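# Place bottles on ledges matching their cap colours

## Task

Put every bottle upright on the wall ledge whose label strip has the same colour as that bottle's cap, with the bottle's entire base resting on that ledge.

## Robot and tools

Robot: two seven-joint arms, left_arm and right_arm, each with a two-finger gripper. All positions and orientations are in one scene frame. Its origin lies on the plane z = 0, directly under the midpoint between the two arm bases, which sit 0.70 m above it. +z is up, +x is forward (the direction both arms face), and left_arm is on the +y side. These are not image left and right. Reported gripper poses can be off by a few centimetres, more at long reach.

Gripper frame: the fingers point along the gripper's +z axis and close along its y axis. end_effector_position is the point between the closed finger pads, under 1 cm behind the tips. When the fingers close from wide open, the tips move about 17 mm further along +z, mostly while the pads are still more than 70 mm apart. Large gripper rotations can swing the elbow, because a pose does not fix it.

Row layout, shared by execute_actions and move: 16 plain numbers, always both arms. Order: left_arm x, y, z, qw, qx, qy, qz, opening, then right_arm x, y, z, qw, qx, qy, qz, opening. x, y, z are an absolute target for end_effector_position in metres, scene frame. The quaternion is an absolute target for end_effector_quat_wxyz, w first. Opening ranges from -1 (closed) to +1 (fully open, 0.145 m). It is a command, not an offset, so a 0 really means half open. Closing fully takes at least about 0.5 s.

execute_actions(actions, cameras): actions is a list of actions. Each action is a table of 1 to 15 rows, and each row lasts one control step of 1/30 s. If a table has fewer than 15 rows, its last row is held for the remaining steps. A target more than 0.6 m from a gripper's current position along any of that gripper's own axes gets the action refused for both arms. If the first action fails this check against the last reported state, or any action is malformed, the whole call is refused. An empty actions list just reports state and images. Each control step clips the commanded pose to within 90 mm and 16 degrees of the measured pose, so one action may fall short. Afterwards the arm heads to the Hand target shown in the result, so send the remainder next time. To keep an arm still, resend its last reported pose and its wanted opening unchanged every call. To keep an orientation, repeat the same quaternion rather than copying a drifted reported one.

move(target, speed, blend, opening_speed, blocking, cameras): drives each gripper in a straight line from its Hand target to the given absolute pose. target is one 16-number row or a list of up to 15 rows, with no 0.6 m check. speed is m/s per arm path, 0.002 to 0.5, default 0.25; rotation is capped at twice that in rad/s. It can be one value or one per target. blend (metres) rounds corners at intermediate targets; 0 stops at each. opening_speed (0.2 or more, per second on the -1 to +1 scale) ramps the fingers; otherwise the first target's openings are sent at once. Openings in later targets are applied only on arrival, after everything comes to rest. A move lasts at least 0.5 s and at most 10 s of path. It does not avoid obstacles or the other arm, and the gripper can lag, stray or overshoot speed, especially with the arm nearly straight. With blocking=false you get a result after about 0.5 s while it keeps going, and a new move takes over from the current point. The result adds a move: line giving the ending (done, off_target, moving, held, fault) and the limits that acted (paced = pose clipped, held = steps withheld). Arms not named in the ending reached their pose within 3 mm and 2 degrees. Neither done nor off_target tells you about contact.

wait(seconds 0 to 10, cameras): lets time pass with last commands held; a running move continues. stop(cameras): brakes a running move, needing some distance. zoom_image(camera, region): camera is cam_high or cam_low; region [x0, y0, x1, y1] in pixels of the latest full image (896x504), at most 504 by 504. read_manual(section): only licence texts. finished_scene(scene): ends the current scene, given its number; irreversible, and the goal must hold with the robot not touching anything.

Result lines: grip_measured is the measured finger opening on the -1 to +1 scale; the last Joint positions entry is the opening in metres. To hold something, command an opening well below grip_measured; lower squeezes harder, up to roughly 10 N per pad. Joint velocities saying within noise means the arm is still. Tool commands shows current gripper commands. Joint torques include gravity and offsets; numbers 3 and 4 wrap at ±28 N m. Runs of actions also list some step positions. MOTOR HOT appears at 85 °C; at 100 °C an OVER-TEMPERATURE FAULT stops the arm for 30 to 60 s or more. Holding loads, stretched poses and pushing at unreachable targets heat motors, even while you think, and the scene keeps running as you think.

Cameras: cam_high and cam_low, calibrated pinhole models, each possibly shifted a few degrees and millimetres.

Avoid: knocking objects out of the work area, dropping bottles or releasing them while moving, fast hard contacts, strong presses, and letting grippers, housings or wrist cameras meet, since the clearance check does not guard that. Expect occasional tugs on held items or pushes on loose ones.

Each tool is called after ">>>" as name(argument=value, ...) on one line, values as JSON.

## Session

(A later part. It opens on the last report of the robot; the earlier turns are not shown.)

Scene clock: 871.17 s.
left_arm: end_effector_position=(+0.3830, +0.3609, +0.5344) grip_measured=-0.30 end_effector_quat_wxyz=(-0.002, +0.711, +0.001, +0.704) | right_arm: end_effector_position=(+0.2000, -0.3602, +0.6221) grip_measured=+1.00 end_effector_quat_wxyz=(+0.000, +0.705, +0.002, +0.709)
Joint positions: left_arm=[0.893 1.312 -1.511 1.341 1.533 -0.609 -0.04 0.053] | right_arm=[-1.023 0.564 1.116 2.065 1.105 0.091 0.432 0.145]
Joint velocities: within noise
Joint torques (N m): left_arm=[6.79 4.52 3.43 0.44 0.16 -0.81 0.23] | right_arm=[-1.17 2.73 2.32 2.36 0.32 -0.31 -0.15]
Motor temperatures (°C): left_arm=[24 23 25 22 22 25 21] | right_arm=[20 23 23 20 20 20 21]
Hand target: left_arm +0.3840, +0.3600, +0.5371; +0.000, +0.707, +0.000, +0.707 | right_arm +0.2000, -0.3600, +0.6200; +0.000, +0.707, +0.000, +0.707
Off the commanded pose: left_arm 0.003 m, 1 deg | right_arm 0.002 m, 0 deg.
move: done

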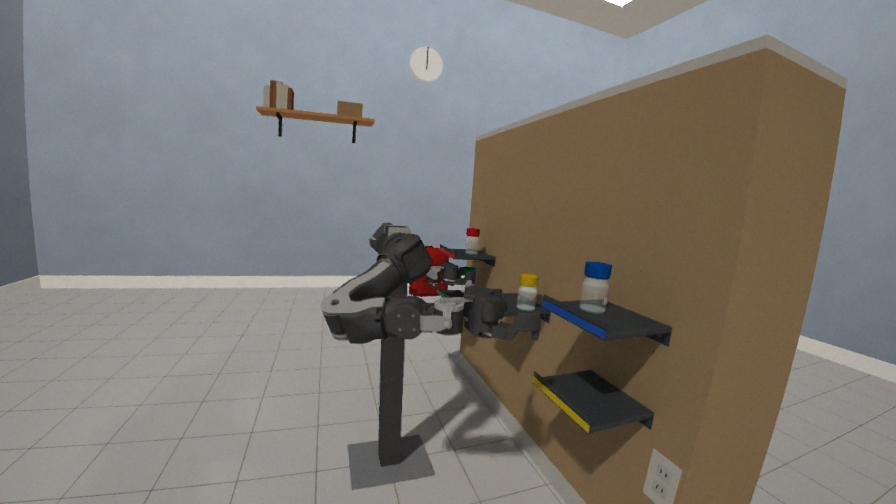

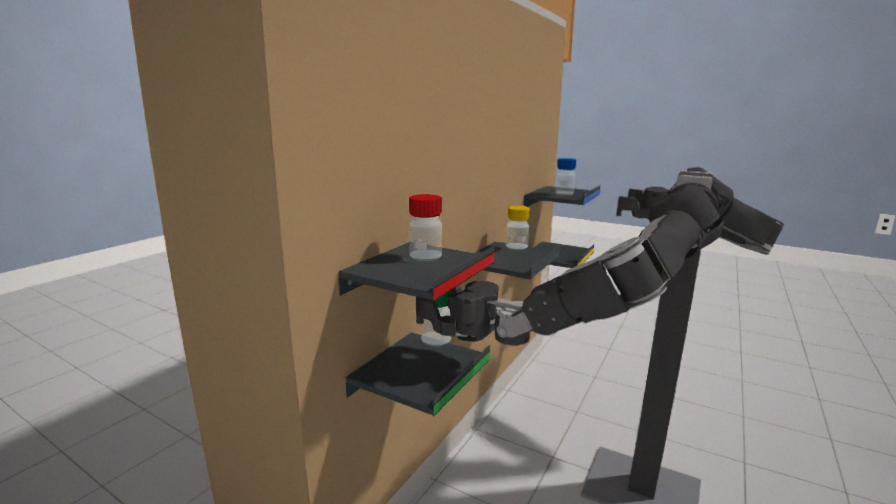

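>>> move(target=[[0.384,0.37,0.53,0,0.7071,0,0.7071,-0.8,0.2,-0.36,0.62,0,0.7071,0,0.7071,1],[0.384,0.37,0.511,0,0.7071,0,0.7071,-0.8,0.2,-0.36,0.62,0,0.7071,0,0.7071,1]], speed=0.04, cameras=[])

>>> move(target=[0.384,0.37,0.506,0,0.7071,0,0.7071,-0.8,0.2,-0.36,0.62,0,0.7071,0,0.7071,1], speed=0.02, cameras=[])

>>> move(target=[0.384,0.37,0.502,0,0.7071,0,0.7071,-0.8,0.2,-0.36,0.62,0,0.7071,0,0.7071,1], speed=0.02)

>>> zoom_image(camera="cam_low", region=[340, 270, 500, 400])

Scene clock: 887.60 s.
left_arm: end_effector_position=(+0.3835, +0.3712, +0.5093) grip_measured=-0.30 end_effector_quat_wxyz=(-0.002, +0.711, +0.001, +0.703) | right_arm: end_effector_position=(+0.2000, -0.3602, +0.6221) grip_measured=+1.00 end_effector_quat_wxyz=(+0.000, +0.705, +0.002, +0.709)
Joint positions: left_arm=[0.829 1.237 -1.511 1.195 1.582 -0.674 0.048 0.053] | right_arm=[-1.023 0.564 1.116 2.065 1.105 0.091 0.432 0.145]
Joint velocities: within noise
Joint torques (N m): left_arm=[6.18 4.68 3.02 0.17 0.21 -0.97 0.22] | right_arm=[-1.33 2.73 2.25 2.35 0.31 -0.32 -0.14]
Motor temperatures (°C): left_arm=[25 23 25 22 22 25 21] | right_arm=[20 23 23 20 20 20 21]
Hand target: left_arm +0.3840, +0.3699, +0.5110; +0.000, +0.707, +0.000, +0.707 | right_arm +0.2000, -0.3600, +0.6200; +0.000, +0.707, +0.000, +0.707
Off the commanded pose: left_arm 0.002 m, 1 deg | right_arm 0.002 m, 0 deg.
move: done
No camera images: "cameras" was empty.

Scene clock: 888.30 s.
left_arm: end_effector_position=(+0.3832, +0.3719, +0.5051) grip_measured=-0.30 end_effector_quat_wxyz=(-0.003, +0.710, +0.000, +0.704) | right_arm: end_effector_position=(+0.2000, -0.3602, +0.6221) grip_measured=+1.00 end_effector_quat_wxyz=(+0.000, +0.705, +0.002, +0.709)
Joint positions: left_arm=[0.815 1.223 -1.508 1.174 1.585 -0.688 0.055 0.053] | right_arm=[-1.023 0.564 1.116 2.065 1.105 0.091 0.432 0.145]
Joint velocities: within noise
Joint torques (N m): left_arm=[5.68 4.36 3.37 0.1 0.2 -0.9 0.23] | right_arm=[-1.38 2.78 2.25 2.29 0.3 -0.31 -0.14]
Motor temperatures (°C): left_arm=[25 23 25 21 22 25 21] | right_arm=[20 23 23 20 20 20 21]
Hand target: left_arm +0.3839, +0.3700, +0.5060; +0.000, +0.707, +0.000, +0.707 | right_arm +0.2000, -0.3600, +0.6200; +0.000, +0.707, +0.000, +0.707
Off the commanded pose: left_arm 0.002 m, 1 deg | right_arm 0.002 m, 0 deg.
joint sent to its limit (left arm) — joint 5 (forearm roll), upper limit. The joint targets still meet the commanded pose.
move: done
No camera images: "cameras" was empty.

Scene clock: 889.00 s.
left_arm: end_effector_position=(+0.3840, +0.3724, +0.5050) grip_measured=-0.30 end_effector_quat_wxyz=(-0.004, +0.705, +0.001, +0.710) | right_arm: end_effector_position=(+0.2000, -0.3602, +0.6221) grip_measured=+1.00 end_effector_quat_wxyz=(+0.000, +0.705, +0.002, +0.709)
Joint positions: left_arm=[0.802 1.211 -1.495 1.157 1.585 -0.706 0.062 0.053] | right_arm=[-1.023 0.564 1.116 2.065 1.105 0.091 0.432 0.145]
Joint velocities: within noise
Joint torques (N m): left_arm=[5.1 4.07 2.84 0.05 0.19 -0.56 0.21] | right_arm=[-1.36 2.78 2.19 2.35 0.31 -0.31 -0.15]
Motor temperatures (°C): left_arm=[25 23 26 21 22 25 21] | right_arm=[20 23 23 20 20 20 21]
Hand target: left_arm +0.3840, +0.3699, +0.5020; +0.000, +0.707, +0.000, +0.707 | right_arm +0.2000, -0.3600, +0.6200; +0.000, +0.707, +0.000, +0.707
Off the commanded pose: left_arm 0.004 m, 1 deg | right_arm 0.002 m, 0 deg.
joint sent to its limit (left arm) — joint 5 (forearm roll), upper limit. The joint targets still meet the commanded pose.
move: off_target (left_arm)

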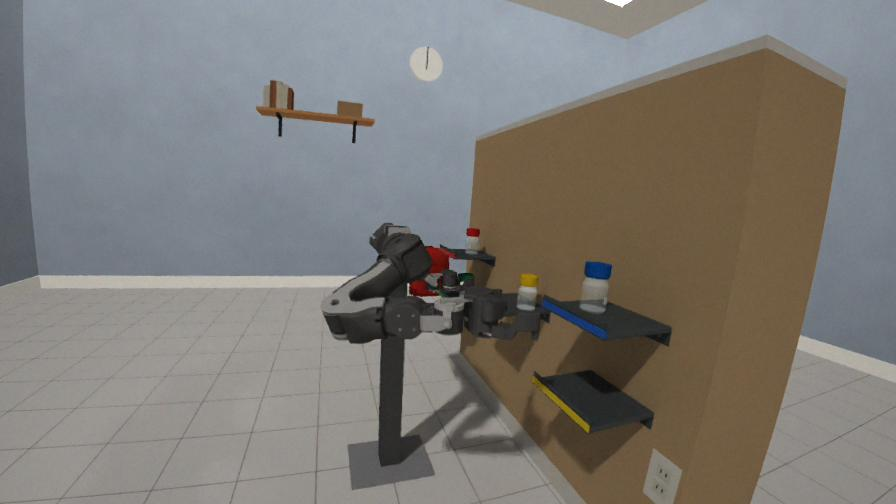

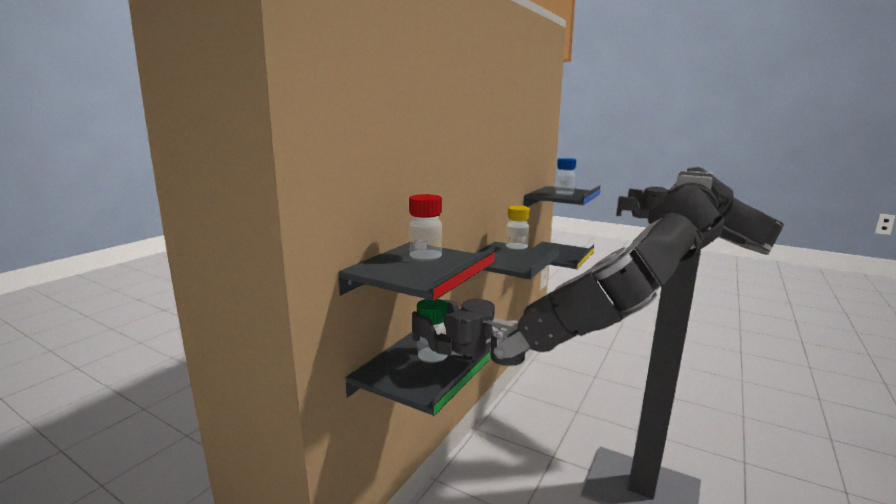

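Scaled by 3.150 from the camera's 896x504 image, which has a finer 1280x720 frame.

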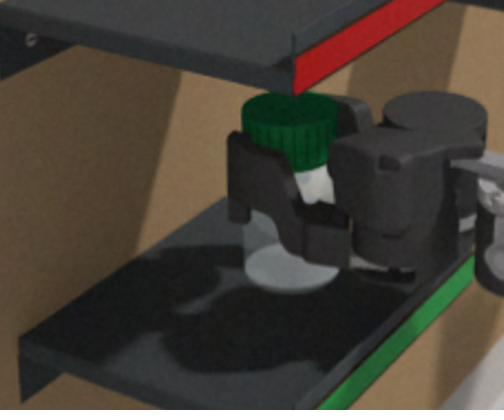

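>>> move(target=[0.384,0.372,0.504,0,0.7071,0,0.7071,0.7,0.2,-0.36,0.62,0,0.7071,0,0.7071,1], opening_speed=0.5, cameras=[])

>>> move(target=[[0.31,0.36,0.506,0,0.7071,0,0.7071,0.7,0.2,-0.36,0.62,0,0.7071,0,0.7071,1],[0.23,0.31,0.506,0,0.7071,0,0.7071,0.7,0.2,-0.36,0.62,0,0.7071,0,0.7071,1]], speed=0.1)

>>> zoom_image(camera="cam_low", region=[340, 240, 570, 400])

Scene clock: 914.27 s.
left_arm: end_effector_position=(+0.3845, +0.3722, +0.5052) grip_measured=+0.70 end_effector_quat_wxyz=(-0.001, +0.706, +0.001, +0.709) | right_arm: end_effector_position=(+0.2000, -0.3602, +0.6221) grip_measured=+1.00 end_effector_quat_wxyz=(+0.000, +0.705, +0.002, +0.709)
Joint positions: left_arm=[0.794 1.211 -1.479 1.156 1.585 -0.696 0.071 0.125] | right_arm=[-1.023 0.564 1.116 2.065 1.105 0.091 0.432 0.145]
Joint velocities: within noise
Joint torques (N m): left_arm=[5.39 5.29 2.97 0.12 0.19 -0.56 0.22] | right_arm=[-1.28 2.81 2.33 2.39 0.32 -0.33 -0.16]
Motor temperatures (°C): left_arm=[24 23 26 21 22 25 21] | right_arm=[20 23 23 20 20 20 21]
Hand target: left_arm +0.3840, +0.3719, +0.5040; +0.000, +0.707, +0.000, +0.707 | right_arm +0.2000, -0.3600, +0.6200; +0.000, +0.707, +0.000, +0.707
Off the commanded pose: left_arm 0.001 m, 0 deg | right_arm 0.002 m, 0 deg.
joint sent to its limit (left arm) — joint 5 (forearm roll), upper limit. The joint targets still meet the commanded pose.
move: done
No camera images: "cameras" was empty.

Scene clock: 916.40 s.
left_arm: end_effector_position=(+0.2298, +0.3092, +0.5059) grip_measured=+0.70 end_effector_quat_wxyz=(+0.002, +0.707, -0.001, +0.707) | right_arm: end_effector_position=(+0.2000, -0.3602, +0.6221) grip_measured=+1.00 end_effector_quat_wxyz=(+0.000, +0.705, +0.002, +0.709)
Joint positions: left_arm=[-1.119 1.147 0.21 1.889 0.944 -0.777 -0.284 0.125] | right_arm=[-1.023 0.564 1.116 2.065 1.105 0.091 0.432 0.145]
Joint velocities: within noise
Joint torques (N m): left_arm=[0.78 2.84 2.18 2.78 -0.02 -0.53 -0.05] | right_arm=[-1.49 2.76 2.28 2.32 0.32 -0.29 -0.15]
Motor temperatures (°C): left_arm=[24 23 26 21 22 25 21] | right_arm=[20 23 23 20 20 20 21]
Hand target: left_arm +0.2301, +0.3100, +0.5061; +0.000, +0.707, +0.000, +0.707 | right_arm +0.2000, -0.3600, +0.6200; +0.000, +0.707, +0.000, +0.707
Off the commanded pose: left_arm 0.001 m, 0 deg | right_arm 0.002 m, 0 deg.
move: done

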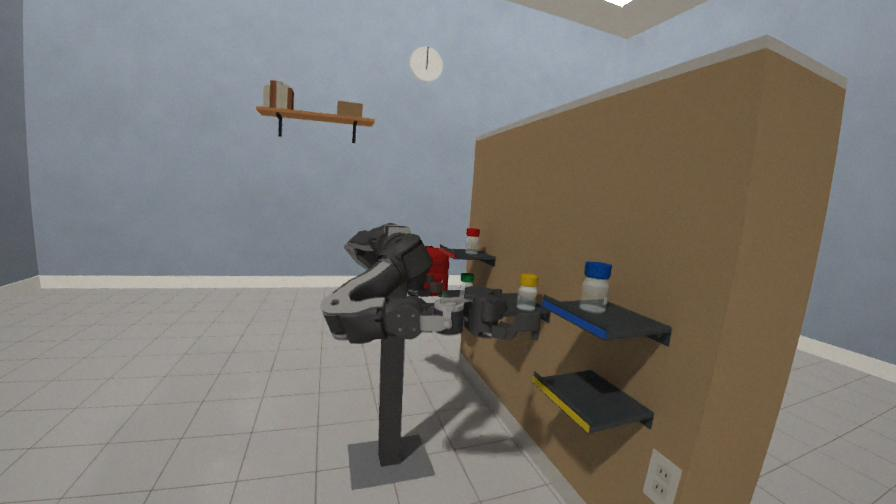

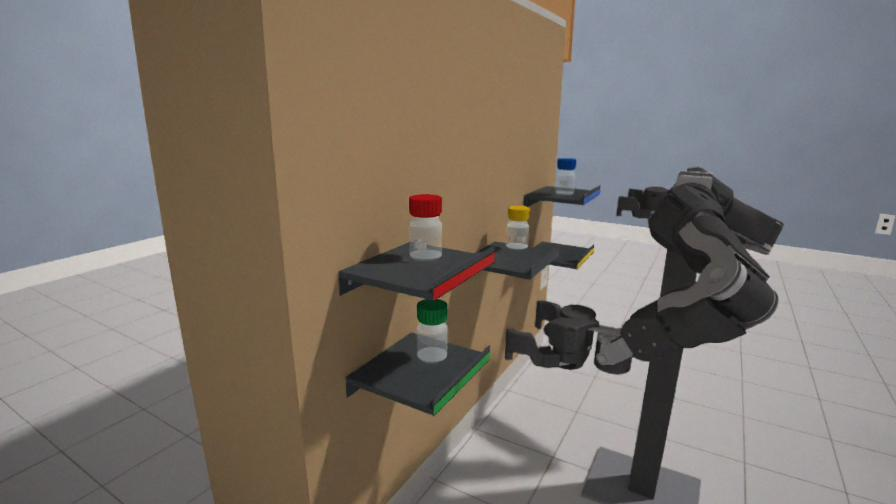

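Scaled by 2.191 from the camera's 896x504 image, which has a finer 1280x720 frame.

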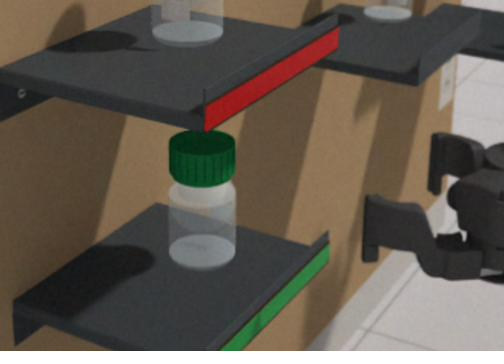

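>>> move(target=[[0.17,0.37,0.45,0,0.809,0,0.588,0.7,0.18,-0.36,0.55,0,0.809,0,0.588,0.15],[0.12,0.42,0.38,0,1,0,0,0.7,0.12,-0.42,0.38,0,1,0,0,0.15]], speed=0.2, blend=[0.04,0], cameras=[])

>>> move(target=[[0.12,0.42,0.38,0,1,0,0,0.7,0.10,-0.40,0.2,0,1,0,0,0.15],[0.12,0.42,0.38,0,1,0,0,0.7,0.10,-0.2,0.14,0,1,0,0,0.15]], speed=0.2, blend=[0.03,0])

Scene clock: 934.27 s.
left_arm: end_effector_position=(+0.1228, +0.4207, +0.3809) grip_measured=+0.70 end_effector_quat_wxyz=(-0.003, +1.000, -0.002, +0.004) | right_arm: end_effector_position=(+0.1208, -0.4194, +0.3807) grip_measured=+0.15 end_effector_quat_wxyz=(-0.002, +1.000, +0.000, +0.000)
Joint positions: left_arm=[-1.408 1.452 0.637 1.417 1.256 0.748 0.304 0.125] | right_arm=[-1.295 1.429 0.555 1.417 1.215 0.781 0.327 0.087]
Joint velocities: within noise
Joint torques (N m): left_arm=[1.65 1.46 1.4 -0.25 0.18 0.03 0.27] | right_arm=[1.33 2.39 2.18 0.18 0.19 -0.08 -0.08]
Motor temperatures (°C): left_arm=[23 22 26 21 21 25 21] | right_arm=[20 23 23 20 20 20 21]
Hand target: left_arm +0.1200, +0.4200, +0.3800; +0.000, +1.000, +0.000, +0.000 | right_arm +0.1199, -0.4199, +0.3800; +0.000, +1.000, +0.000, +0.000
Off the commanded pose: left_arm 0.003 m, 1 deg | right_arm 0.001 m, 0 deg.
joint sent to its limit (left arm) — joint 1 (shoulder pitch), lower limit. The joint targets still meet the commanded pose.
move: done
No camera images: "cameras" was empty.

Scene clock: 936.80 s.
left_arm: end_effector_position=(+0.1227, +0.4207, +0.3809) grip_measured=+0.70 end_effector_quat_wxyz=(-0.003, +1.000, -0.002, +0.004) | right_arm: end_effector_position=(+0.1001, -0.1989, +0.1401) grip_measured=+0.15 end_effector_quat_wxyz=(-0.002, +1.000, +0.000, -0.001)
Joint positions: left_arm=[-1.408 1.452 0.637 1.417 1.256 0.748 0.304 0.125] | right_arm=[-0.042 0.3 -0.541 0.693 0.658 0.54 -0.098 0.087]
Joint velocities: within noise
Joint torques (N m): left_arm=[1.65 1.46 1.42 -0.25 0.18 0.02 0.27] | right_arm=[1.17 2.25 0.57 1.96 0.03 -0.02 -0.03]
Motor temperatures (°C): left_arm=[23 22 26 21 21 25 21] | right_arm=[20 23 23 20 20 20 21]
Hand target: left_arm +0.1200, +0.4200, +0.3800; +0.000, +1.000, +0.000, +0.000 | right_arm +0.1000, -0.1999, +0.1400; +0.000, +1.000, +0.000, +0.000
Off the commanded pose: left_arm 0.003 m, 1 deg | right_arm 0.001 m, 0 deg.
joint sent to its limit (left arm) — joint 1 (shoulder pitch), lower limit. The joint targets still meet the commanded pose.
move: done; limits=paced

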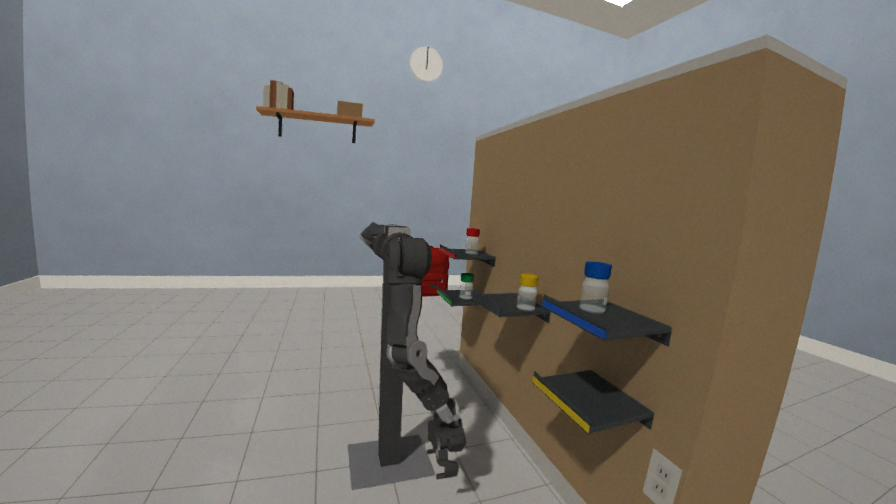

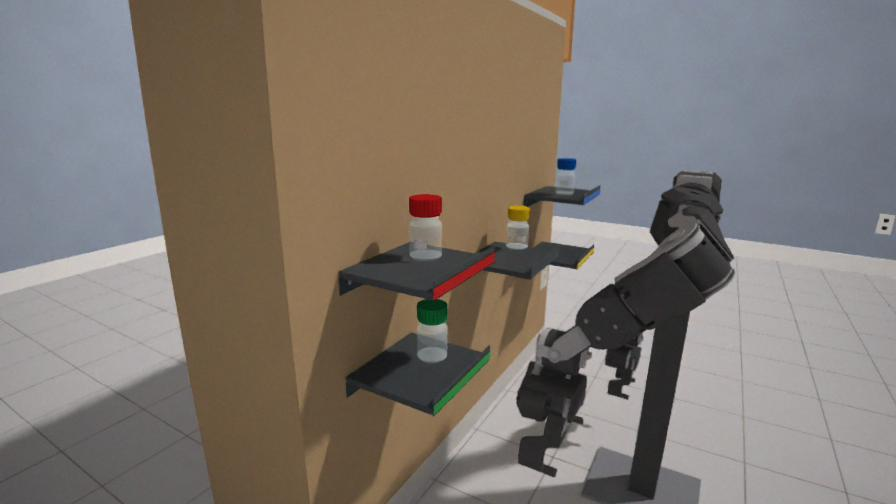

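>>> move(target=[[0.12,0.42,0.38,0,1,0,0,0.7,0.16,-0.14,0.25,0,0.924,0,0.383,0.6],[0.12,0.42,0.38,0,1,0,0,0.7,0.22,-0.07,0.42,0,0.793,0,0.609,0.6],[0.12,0.42,0.38,0,1,0,0,0.7,0.25,-0.07,0.55,0,0.7071,0,0.7071,0.6],[0.12,0.42,0.38,0,1,0,0,0.7,0.255,-0.07,0.62,0,0.7071,0,0.7071,0.6]], speed=0.15, blend=[0.03,0.03,0.02,0])

>>> zoom_image(camera="cam_high", region=[420, 220, 680, 400])

Scene clock: 953.77 s.
left_arm: end_effector_position=(+0.1227, +0.4207, +0.3809) grip_measured=+0.70 end_effector_quat_wxyz=(-0.003, +1.000, -0.002, +0.004) | right_arm: end_effector_position=(+0.2552, -0.0691, +0.6208) grip_measured=+0.60 end_effector_quat_wxyz=(+0.004, +0.699, -0.006, +0.715)
Joint positions: left_arm=[-1.408 1.452 0.637 1.417 1.256 0.748 0.304 0.125] | right_arm=[-0.225 0.027 -0.688 2.443 -0.169 0.653 -0.588 0.119]
Joint velocities: within noise
Joint torques (N m): left_arm=[1.65 1.46 1.42 -0.25 0.18 0.02 0.27] | right_arm=[0.96 -1.91 -0.46 3.32 -0.22 -0.25 -0.08]
Motor temperatures (°C): left_arm=[23 22 25 21 21 25 21] | right_arm=[20 23 23 20 20 20 21]
Hand target: left_arm +0.1200, +0.4200, +0.3800; +0.000, +1.000, +0.000, +0.000 | right_arm +0.2554, -0.0696, +0.6197; +0.007, +0.701, -0.007, +0.713
Off the commanded pose: left_arm 0.003 m, 1 deg | right_arm 0.001 m, 2 deg.
joint read past its limit (right arm) — joint 4 (elbow), upper limit, where the elbow is as bent as it goes.
joint sent to its limit (left arm) — joint 1 (shoulder pitch), lower limit. The joint targets still meet the commanded pose.
joint sent to its limit (right arm) — joint 4 (elbow), upper limit, where the elbow is as bent as it goes. The joint targets still meet the commanded pose.
move: done

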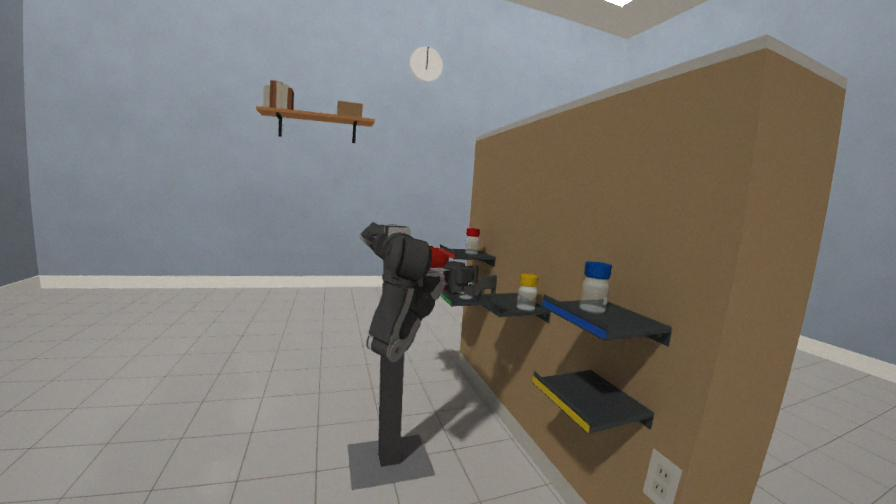

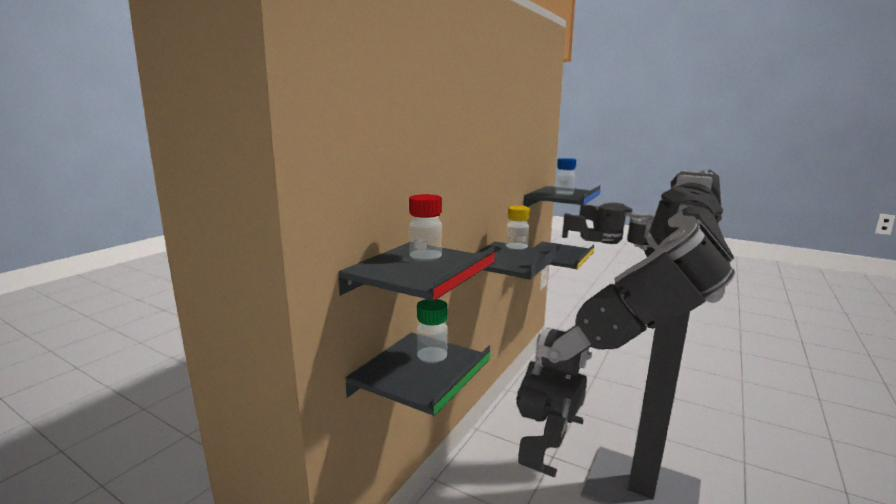

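Scaled by 1.938 from the camera's 896x504 image, which has a finer 1280x720 frame.

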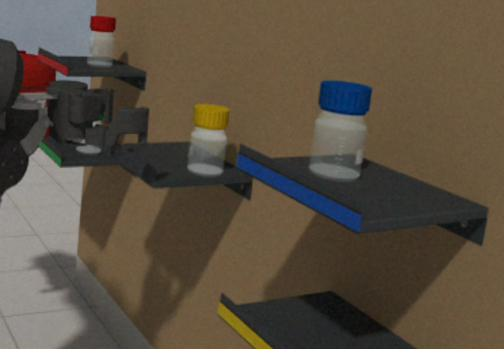

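>>> move(target=[[0.12,0.42,0.38,0,1,0,0,0.7,0.285,-0.07,0.605,0,0.7071,0,0.7071,0.6],[0.12,0.42,0.38,0,1,0,0,0.7,0.32,-0.07,0.600,0,0.7071,0,0.7071,0.6]], speed=0.08)

>>> zoom_image(camera="cam_high", region=[450, 240, 570, 320])

>>> zoom_image(camera="cam_low", region=[470, 180, 620, 290])

Scene clock: 962.37 s.
left_arm: end_effector_position=(+0.1227, +0.4207, +0.3809) grip_measured=+0.70 end_effector_quat_wxyz=(-0.003, +1.000, -0.002, +0.004) | right_arm: end_effector_position=(+0.3199, -0.0706, +0.6002) grip_measured=+0.60 end_effector_quat_wxyz=(+0.002, +0.707, -0.001, +0.707)
Joint positions: left_arm=[-1.408 1.452 0.637 1.417 1.256 0.748 0.304 0.125] | right_arm=[0.003 0.001 -0.491 2.179 0.001 0.612 -0.496 0.119]
Joint velocities: within noise
Joint torques (N m): left_arm=[1.65 1.46 1.42 -0.25 0.18 0.02 0.27] | right_arm=[2.73 -1.31 -0.27 3.62 -0.05 -0.52 0.12]
Motor temperatures (°C): left_arm=[23 22 25 21 21 24 21] | right_arm=[20 23 23 20 20 20 21]
Hand target: left_arm +0.1200, +0.4200, +0.3800; +0.000, +1.000, +0.000, +0.000 | right_arm +0.3200, -0.0699, +0.6000; +0.000, +0.707, +0.000, +0.707
Off the commanded pose: left_arm 0.003 m, 1 deg | right_arm 0.001 m, 0 deg.
joint sent to its limit (left arm) — joint 1 (shoulder pitch), lower limit. The joint targets still meet the commanded pose.
move: done

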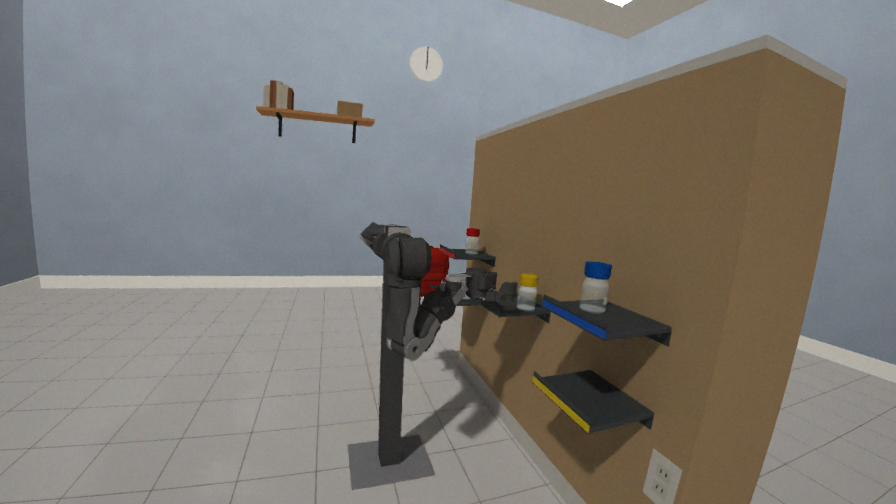

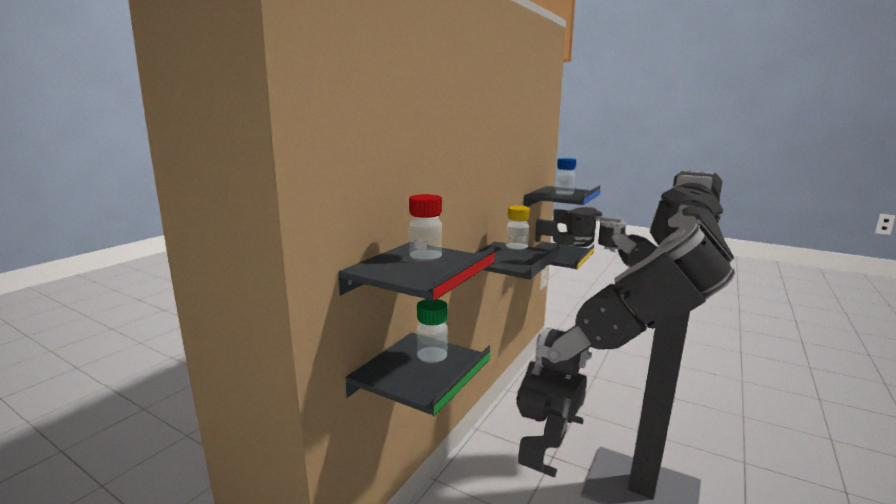

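Scaled by 4.200 from the camera's 896x504 image, which has a finer 1280x720 frame.

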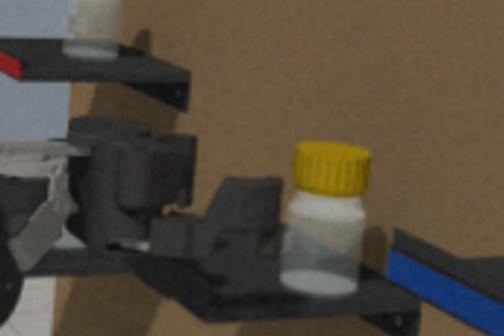

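Scaled by 3.360 from the camera's 896x504 image, which has a finer 1280x720 frame.

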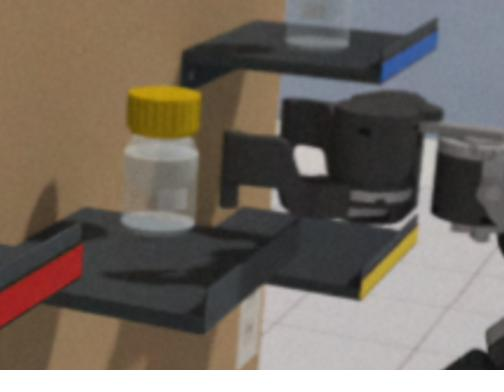

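>>> move(target=[0.12,0.42,0.38,0,1,0,0,0.7,0.362,-0.065,0.596,0,0.7071,0,0.7071,0.6], speed=0.05)

>>> zoom_image(camera="cam_high", region=[450, 240, 570, 320])

>>> zoom_image(camera="cam_low", region=[470, 180, 620, 290])

Scene clock: 991.63 s.
left_arm: end_effector_position=(+0.1227, +0.4207, +0.3809) grip_measured=+0.70 end_effector_quat_wxyz=(-0.003, +1.000, -0.002, +0.004) | right_arm: end_effector_position=(+0.3617, -0.0654, +0.5962) grip_measured=+0.60 end_effector_quat_wxyz=(+0.002, +0.707, +0.000, +0.707)
Joint positions: left_arm=[-1.408 1.452 0.637 1.417 1.256 0.748 0.304 0.125] | right_arm=[0.169 -0.021 -0.448 1.98 0.063 0.572 -0.483 0.119]
Joint velocities: within noise
Joint torques (N m): left_arm=[1.65 1.46 1.4 -0.25 0.18 0.02 0.27] | right_arm=[4 -1.62 0.2 3.51 -0.04 -0.52 0.11]
Motor temperatures (°C): left_arm=[22 22 24 21 21 24 21] | right_arm=[20 23 23 20 20 20 21]
Hand target: left_arm +0.1200, +0.4200, +0.3800; +0.000, +1.000, +0.000, +0.000 | right_arm +0.3620, -0.0651, +0.5960; +0.000, +0.707, +0.000, +0.707
Off the commanded pose: left_arm 0.003 m, 1 deg | right_arm 0.001 m, 0 deg.
joint sent to its limit (left arm) — joint 1 (shoulder pitch), lower limit. The joint targets still meet the commanded pose.
move: done

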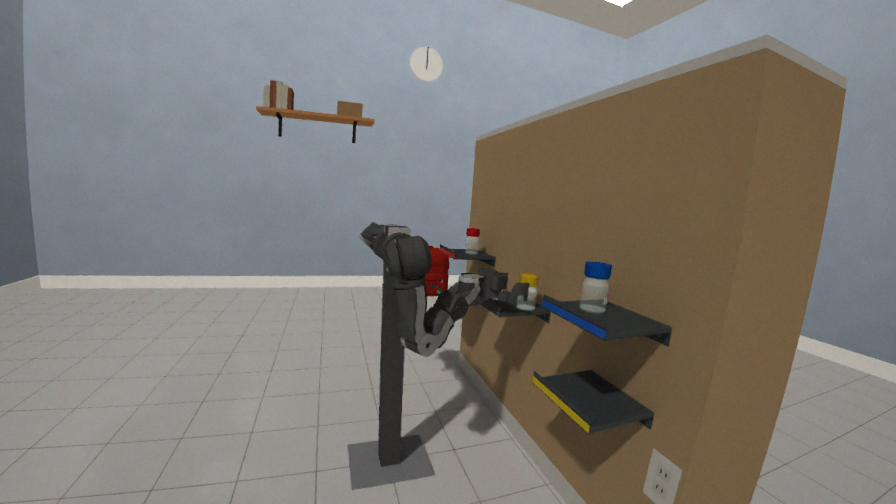

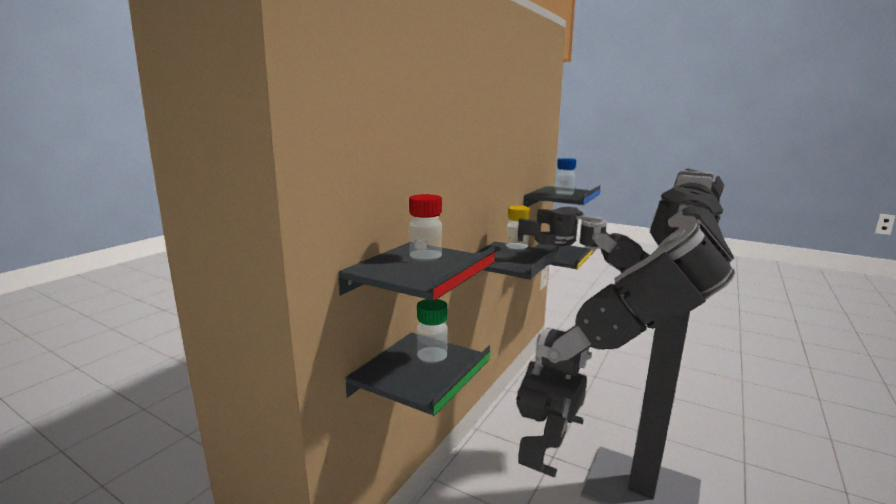

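Scaled by 4.200 from the camera's 896x504 image, which has a finer 1280x720 frame.

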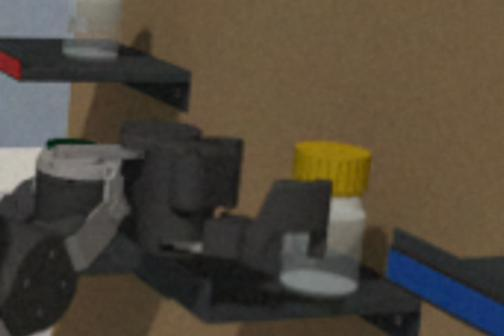

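Scaled by 3.360 from the camera's 896x504 image, which has a finer 1280x720 frame.

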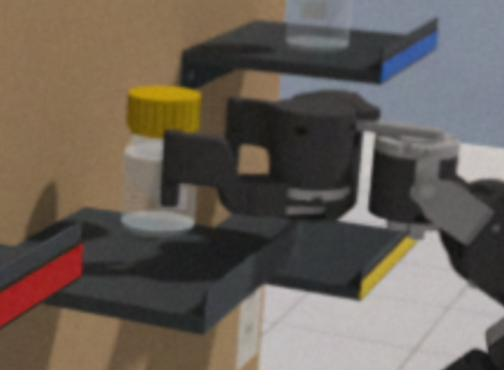

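>>> move(target=[0.12,0.42,0.38,0,1,0,0,0.7,0.383,-0.065,0.592,0,0.7071,0,0.7071,0.6], speed=0.05, cameras=[])

>>> move(target=[0.12,0.42,0.38,0,1,0,0,0.7,0.383,-0.065,0.590,0,0.7071,0,0.7071,-0.8], opening_speed=0.5, speed=0.03)

>>> zoom_image(camera="cam_high", region=[450, 240, 570, 320])

Scene clock: 1006.90 s.
left_arm: end_effector_position=(+0.1227, +0.4207, +0.3809) grip_measured=+0.70 end_effector_quat_wxyz=(-0.003, +1.000, -0.002, +0.004) | right_arm: end_effector_position=(+0.3826, -0.0653, +0.5921) grip_measured=+0.60 end_effector_quat_wxyz=(+0.002, +0.708, -0.001, +0.707)
Joint positions: left_arm=[-1.408 1.452 0.637 1.417 1.256 0.748 0.304 0.125] | right_arm=[0.243 -0.021 -0.428 1.872 0.093 0.532 -0.472 0.119]
Joint velocities: within noise
Joint torques (N m): left_arm=[1.65 1.49 1.4 -0.25 0.18 0.02 0.27] | right_arm=[4.76 -1.28 0.28 3.59 -0.06 -0.51 0.13]
Motor temperatures (°C): left_arm=[22 22 24 21 21 24 21] | right_arm=[21 23 23 20 20 20 21]
Hand target: left_arm +0.1200, +0.4200, +0.3800; +0.000, +1.000, +0.000, +0.000 | right_arm +0.3830, -0.0650, +0.5920; +0.000, +0.707, +0.000, +0.707
Off the commanded pose: left_arm 0.003 m, 1 deg | right_arm 0.000 m, 0 deg.
joint sent to its limit (left arm) — joint 1 (shoulder pitch), lower limit. The joint targets still meet the commanded pose.
move: done
No camera images: "cameras" was empty.

Scene clock: 1009.90 s.
left_arm: end_effector_position=(+0.1227, +0.4207, +0.3809) grip_measured=+0.70 end_effector_quat_wxyz=(-0.003, +1.000, -0.002, +0.004) | right_arm: end_effector_position=(+0.3828, -0.0658, +0.5916) grip_measured=-0.30 end_effector_quat_wxyz=(+0.002, +0.706, -0.001, +0.708)
Joint positions: left_arm=[-1.408 1.452 0.637 1.417 1.256 0.748 0.304 0.125] | right_arm=[0.242 -0.018 -0.428 1.869 0.095 0.522 -0.472 0.053]
Joint velocities: within noise
Joint torques (N m): left_arm=[1.65 1.46 1.4 -0.25 0.18 0.02 0.27] | right_arm=[4.05 -1.33 0.1 3.23 -0.04 -0.52 0.11]
Motor temperatures (°C): left_arm=[22 22 24 21 21 24 21] | right_arm=[21 23 22 20 20 20 21]
Hand target: left_arm +0.1200, +0.4200, +0.3800; +0.000, +1.000, +0.000, +0.000 | right_arm +0.3830, -0.0649, +0.5901; +0.000, +0.707, +0.000, +0.707
Off the commanded pose: left_arm 0.003 m, 1 deg | right_arm 0.002 m, 0 deg.
joint sent to its limit (left arm) — joint 1 (shoulder pitch), lower limit. The joint targets still meet the commanded pose.
move: done

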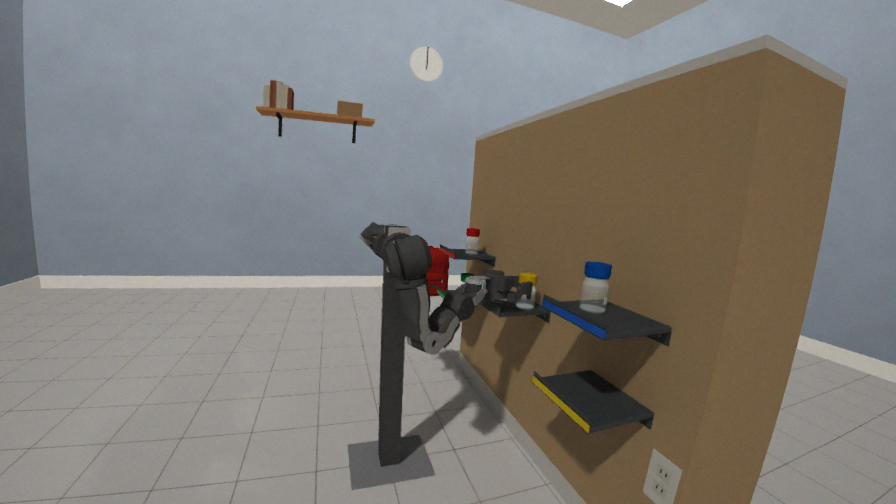

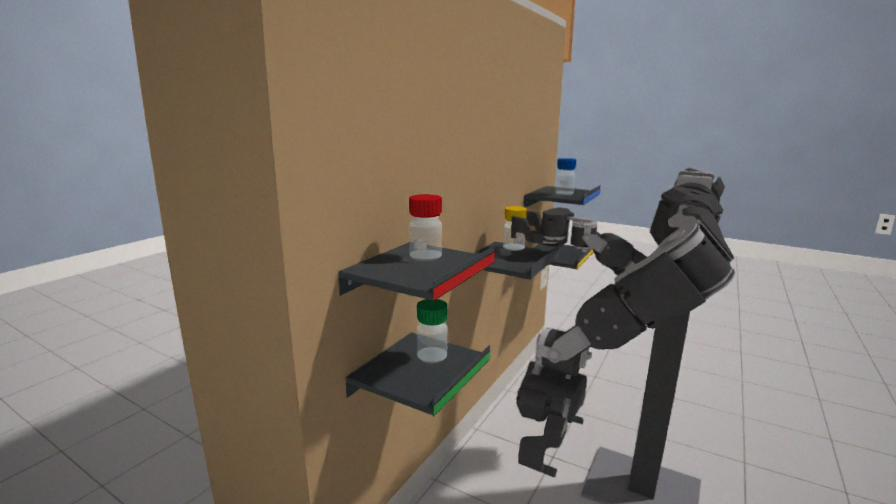

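Scaled by 4.200 from the camera's 896x504 image, which has a finer 1280x720 frame.

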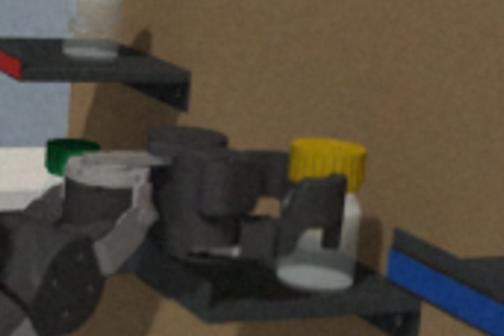

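>>> move(target=[[0.12,0.42,0.38,0,1,0,0,0.7,0.381,-0.065,0.636,0,0.7071,0,0.7071,-0.8],[0.12,0.42,0.38,0,1,0,0,0.7,0.33,-0.065,0.636,0,0.7071,0,0.7071,-0.8]], speed=0.06)

>>> zoom_image(camera="cam_high", region=[420, 220, 600, 350])

Scene clock: 1023.17 s.
left_arm: end_effector_position=(+0.1227, +0.4207, +0.3809) grip_measured=+0.70 end_effector_quat_wxyz=(-0.003, +1.000, -0.002, +0.004) | right_arm: end_effector_position=(+0.3305, -0.0647, +0.6342) grip_measured=-0.30 end_effector_quat_wxyz=(-0.002, +0.707, +0.000, +0.708)
Joint positions: left_arm=[-1.408 1.452 0.637 1.417 1.256 0.748 0.304 0.125] | right_arm=[0.201 0.007 -0.532 2.193 0.154 0.785 -0.628 0.053]
Joint velocities: within noise
Joint torques (N m): left_arm=[1.65 1.46 1.42 -0.25 0.18 0.02 0.27] | right_arm=[4.02 -1.6 -0.31 3.9 -0.23 -0.31 -0.15]
Motor temperatures (°C): left_arm=[22 22 24 21 21 24 21] | right_arm=[21 23 22 21 20 20 21]
Hand target: left_arm +0.1200, +0.4200, +0.3800; +0.000, +1.000, +0.000, +0.000 | right_arm +0.3300, -0.0651, +0.6359; +0.000, +0.705, -0.001, +0.709
Off the commanded pose: left_arm 0.003 m, 1 deg | right_arm 0.002 m, 0 deg.
joint sent to its limit (left arm) — joint 1 (shoulder pitch), lower limit. The joint targets still meet the commanded pose.
joint sent to its limit (right arm) — joint 6 (wrist pitch), upper limit. The joint targets still meet the commanded pose.
move: done

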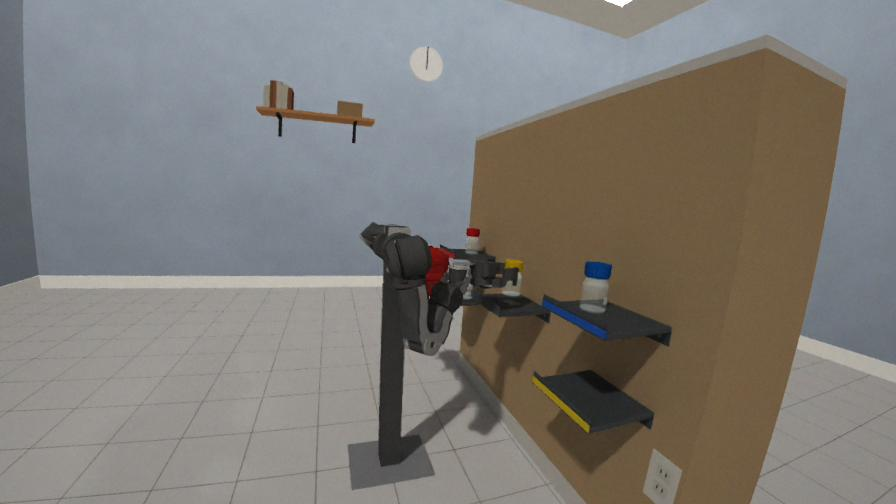

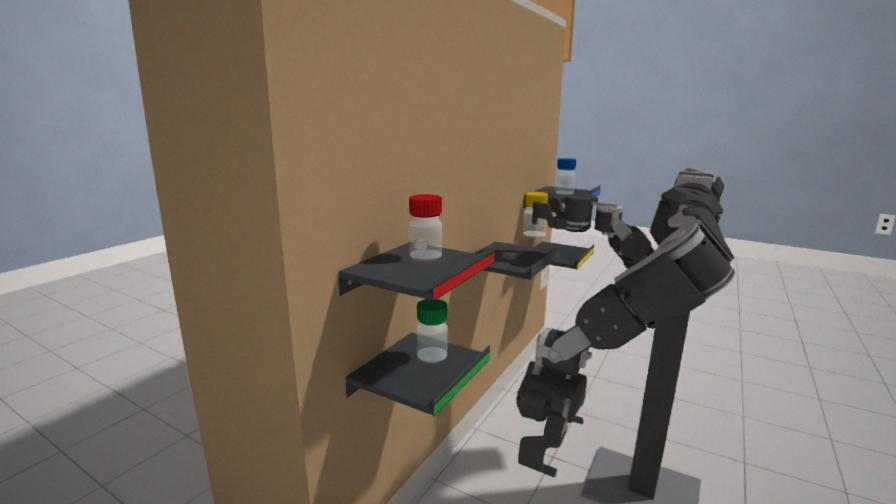

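Scaled by 2.800 from the camera's 896x504 image, which has a finer 1280x720 frame.

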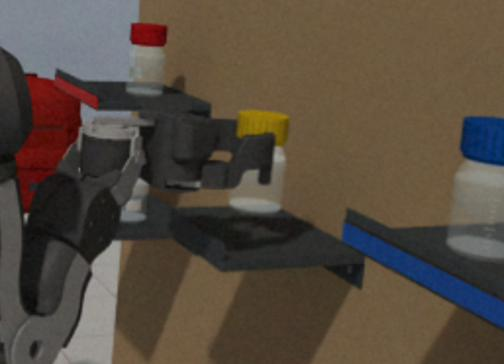

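>>> move(target=[[0.12,0.42,0.38,0,1,0,0,0.7,0.257,-0.065,0.636,0,0.7071,0,0.7071,-0.8],[0.12,0.42,0.38,0,1,0,0,0.7,0.245,-0.17,0.60,0,0.7071,0,0.7071,-0.8],[0.12,0.42,0.38,0,1,0,0,0.7,0.232,-0.26,0.54,0,0.7071,0,0.7071,-0.8]], speed=0.08, blend=[0.01,0.03,0])

>>> zoom_image(camera="cam_high", region=[420, 220, 680, 400])

Scene clock: 1037.93 s.
left_arm: end_effector_position=(+0.1227, +0.4207, +0.3809) grip_measured=+0.70 end_effector_quat_wxyz=(-0.003, +1.000, -0.002, +0.004) | right_arm: end_effector_position=(+0.2322, -0.2612, +0.5388) grip_measured=-0.30 end_effector_quat_wxyz=(+0.053, +0.714, -0.006, +0.698)
Joint positions: left_arm=[-1.408 1.452 0.637 1.417 1.256 0.748 0.304 0.125] | right_arm=[-0.272 1.606 -0.889 2.221 0.634 -0.779 -1.172 0.053]
Joint velocities: within noise
Joint torques (N m): left_arm=[1.67 1.46 1.4 -0.24 0.18 0.02 0.27] | right_arm=[1.78 6.03 1.55 2.74 -0.4 -0.32 0.11]
Motor temperatures (°C): left_arm=[22 22 24 21 21 24 21] | right_arm=[21 23 22 21 20 20 21]
Hand target: left_arm +0.1200, +0.4200, +0.3800; +0.000, +1.000, +0.000, +0.000 | right_arm +0.2322, -0.2596, +0.5400; +0.048, +0.712, -0.005, +0.700
Off the commanded pose: left_arm 0.003 m, 1 deg | right_arm 0.002 m, 6 deg.
joint sent to its limit (left arm) — joint 1 (shoulder pitch), lower limit. The joint targets still meet the commanded pose.
joint sent to its limit (right arm) — joint 6 (wrist pitch), lower limit. The joint targets are off in orientation, not in position.
move: off_target (right_arm)

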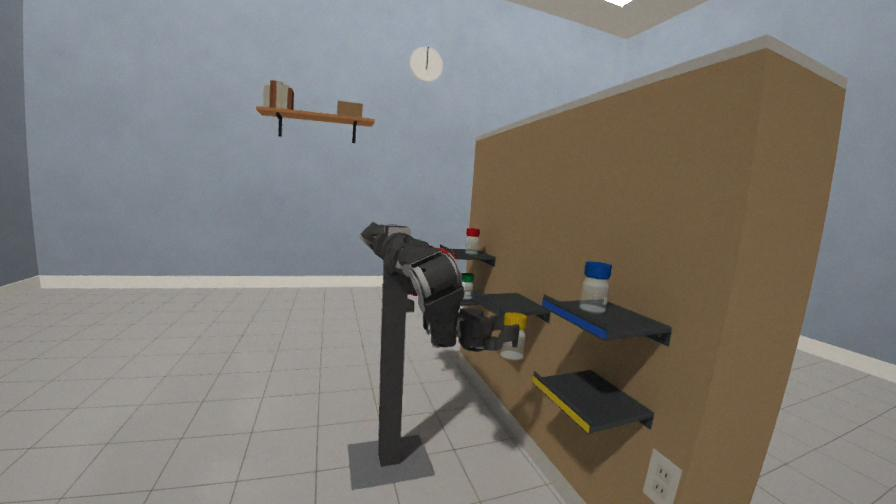

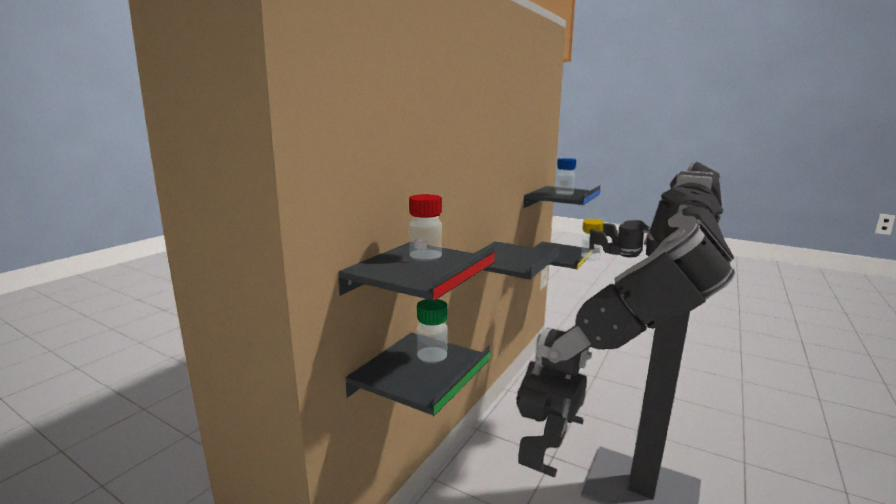

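Scaled by 1.938 from the camera's 896x504 image, which has a finer 1280x720 frame.

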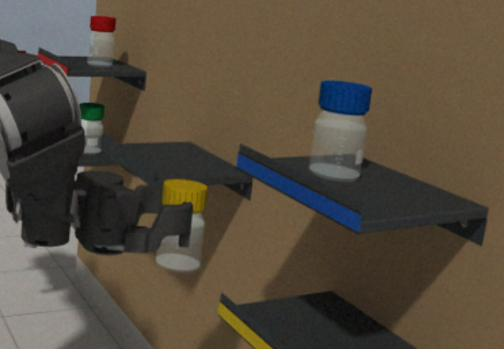

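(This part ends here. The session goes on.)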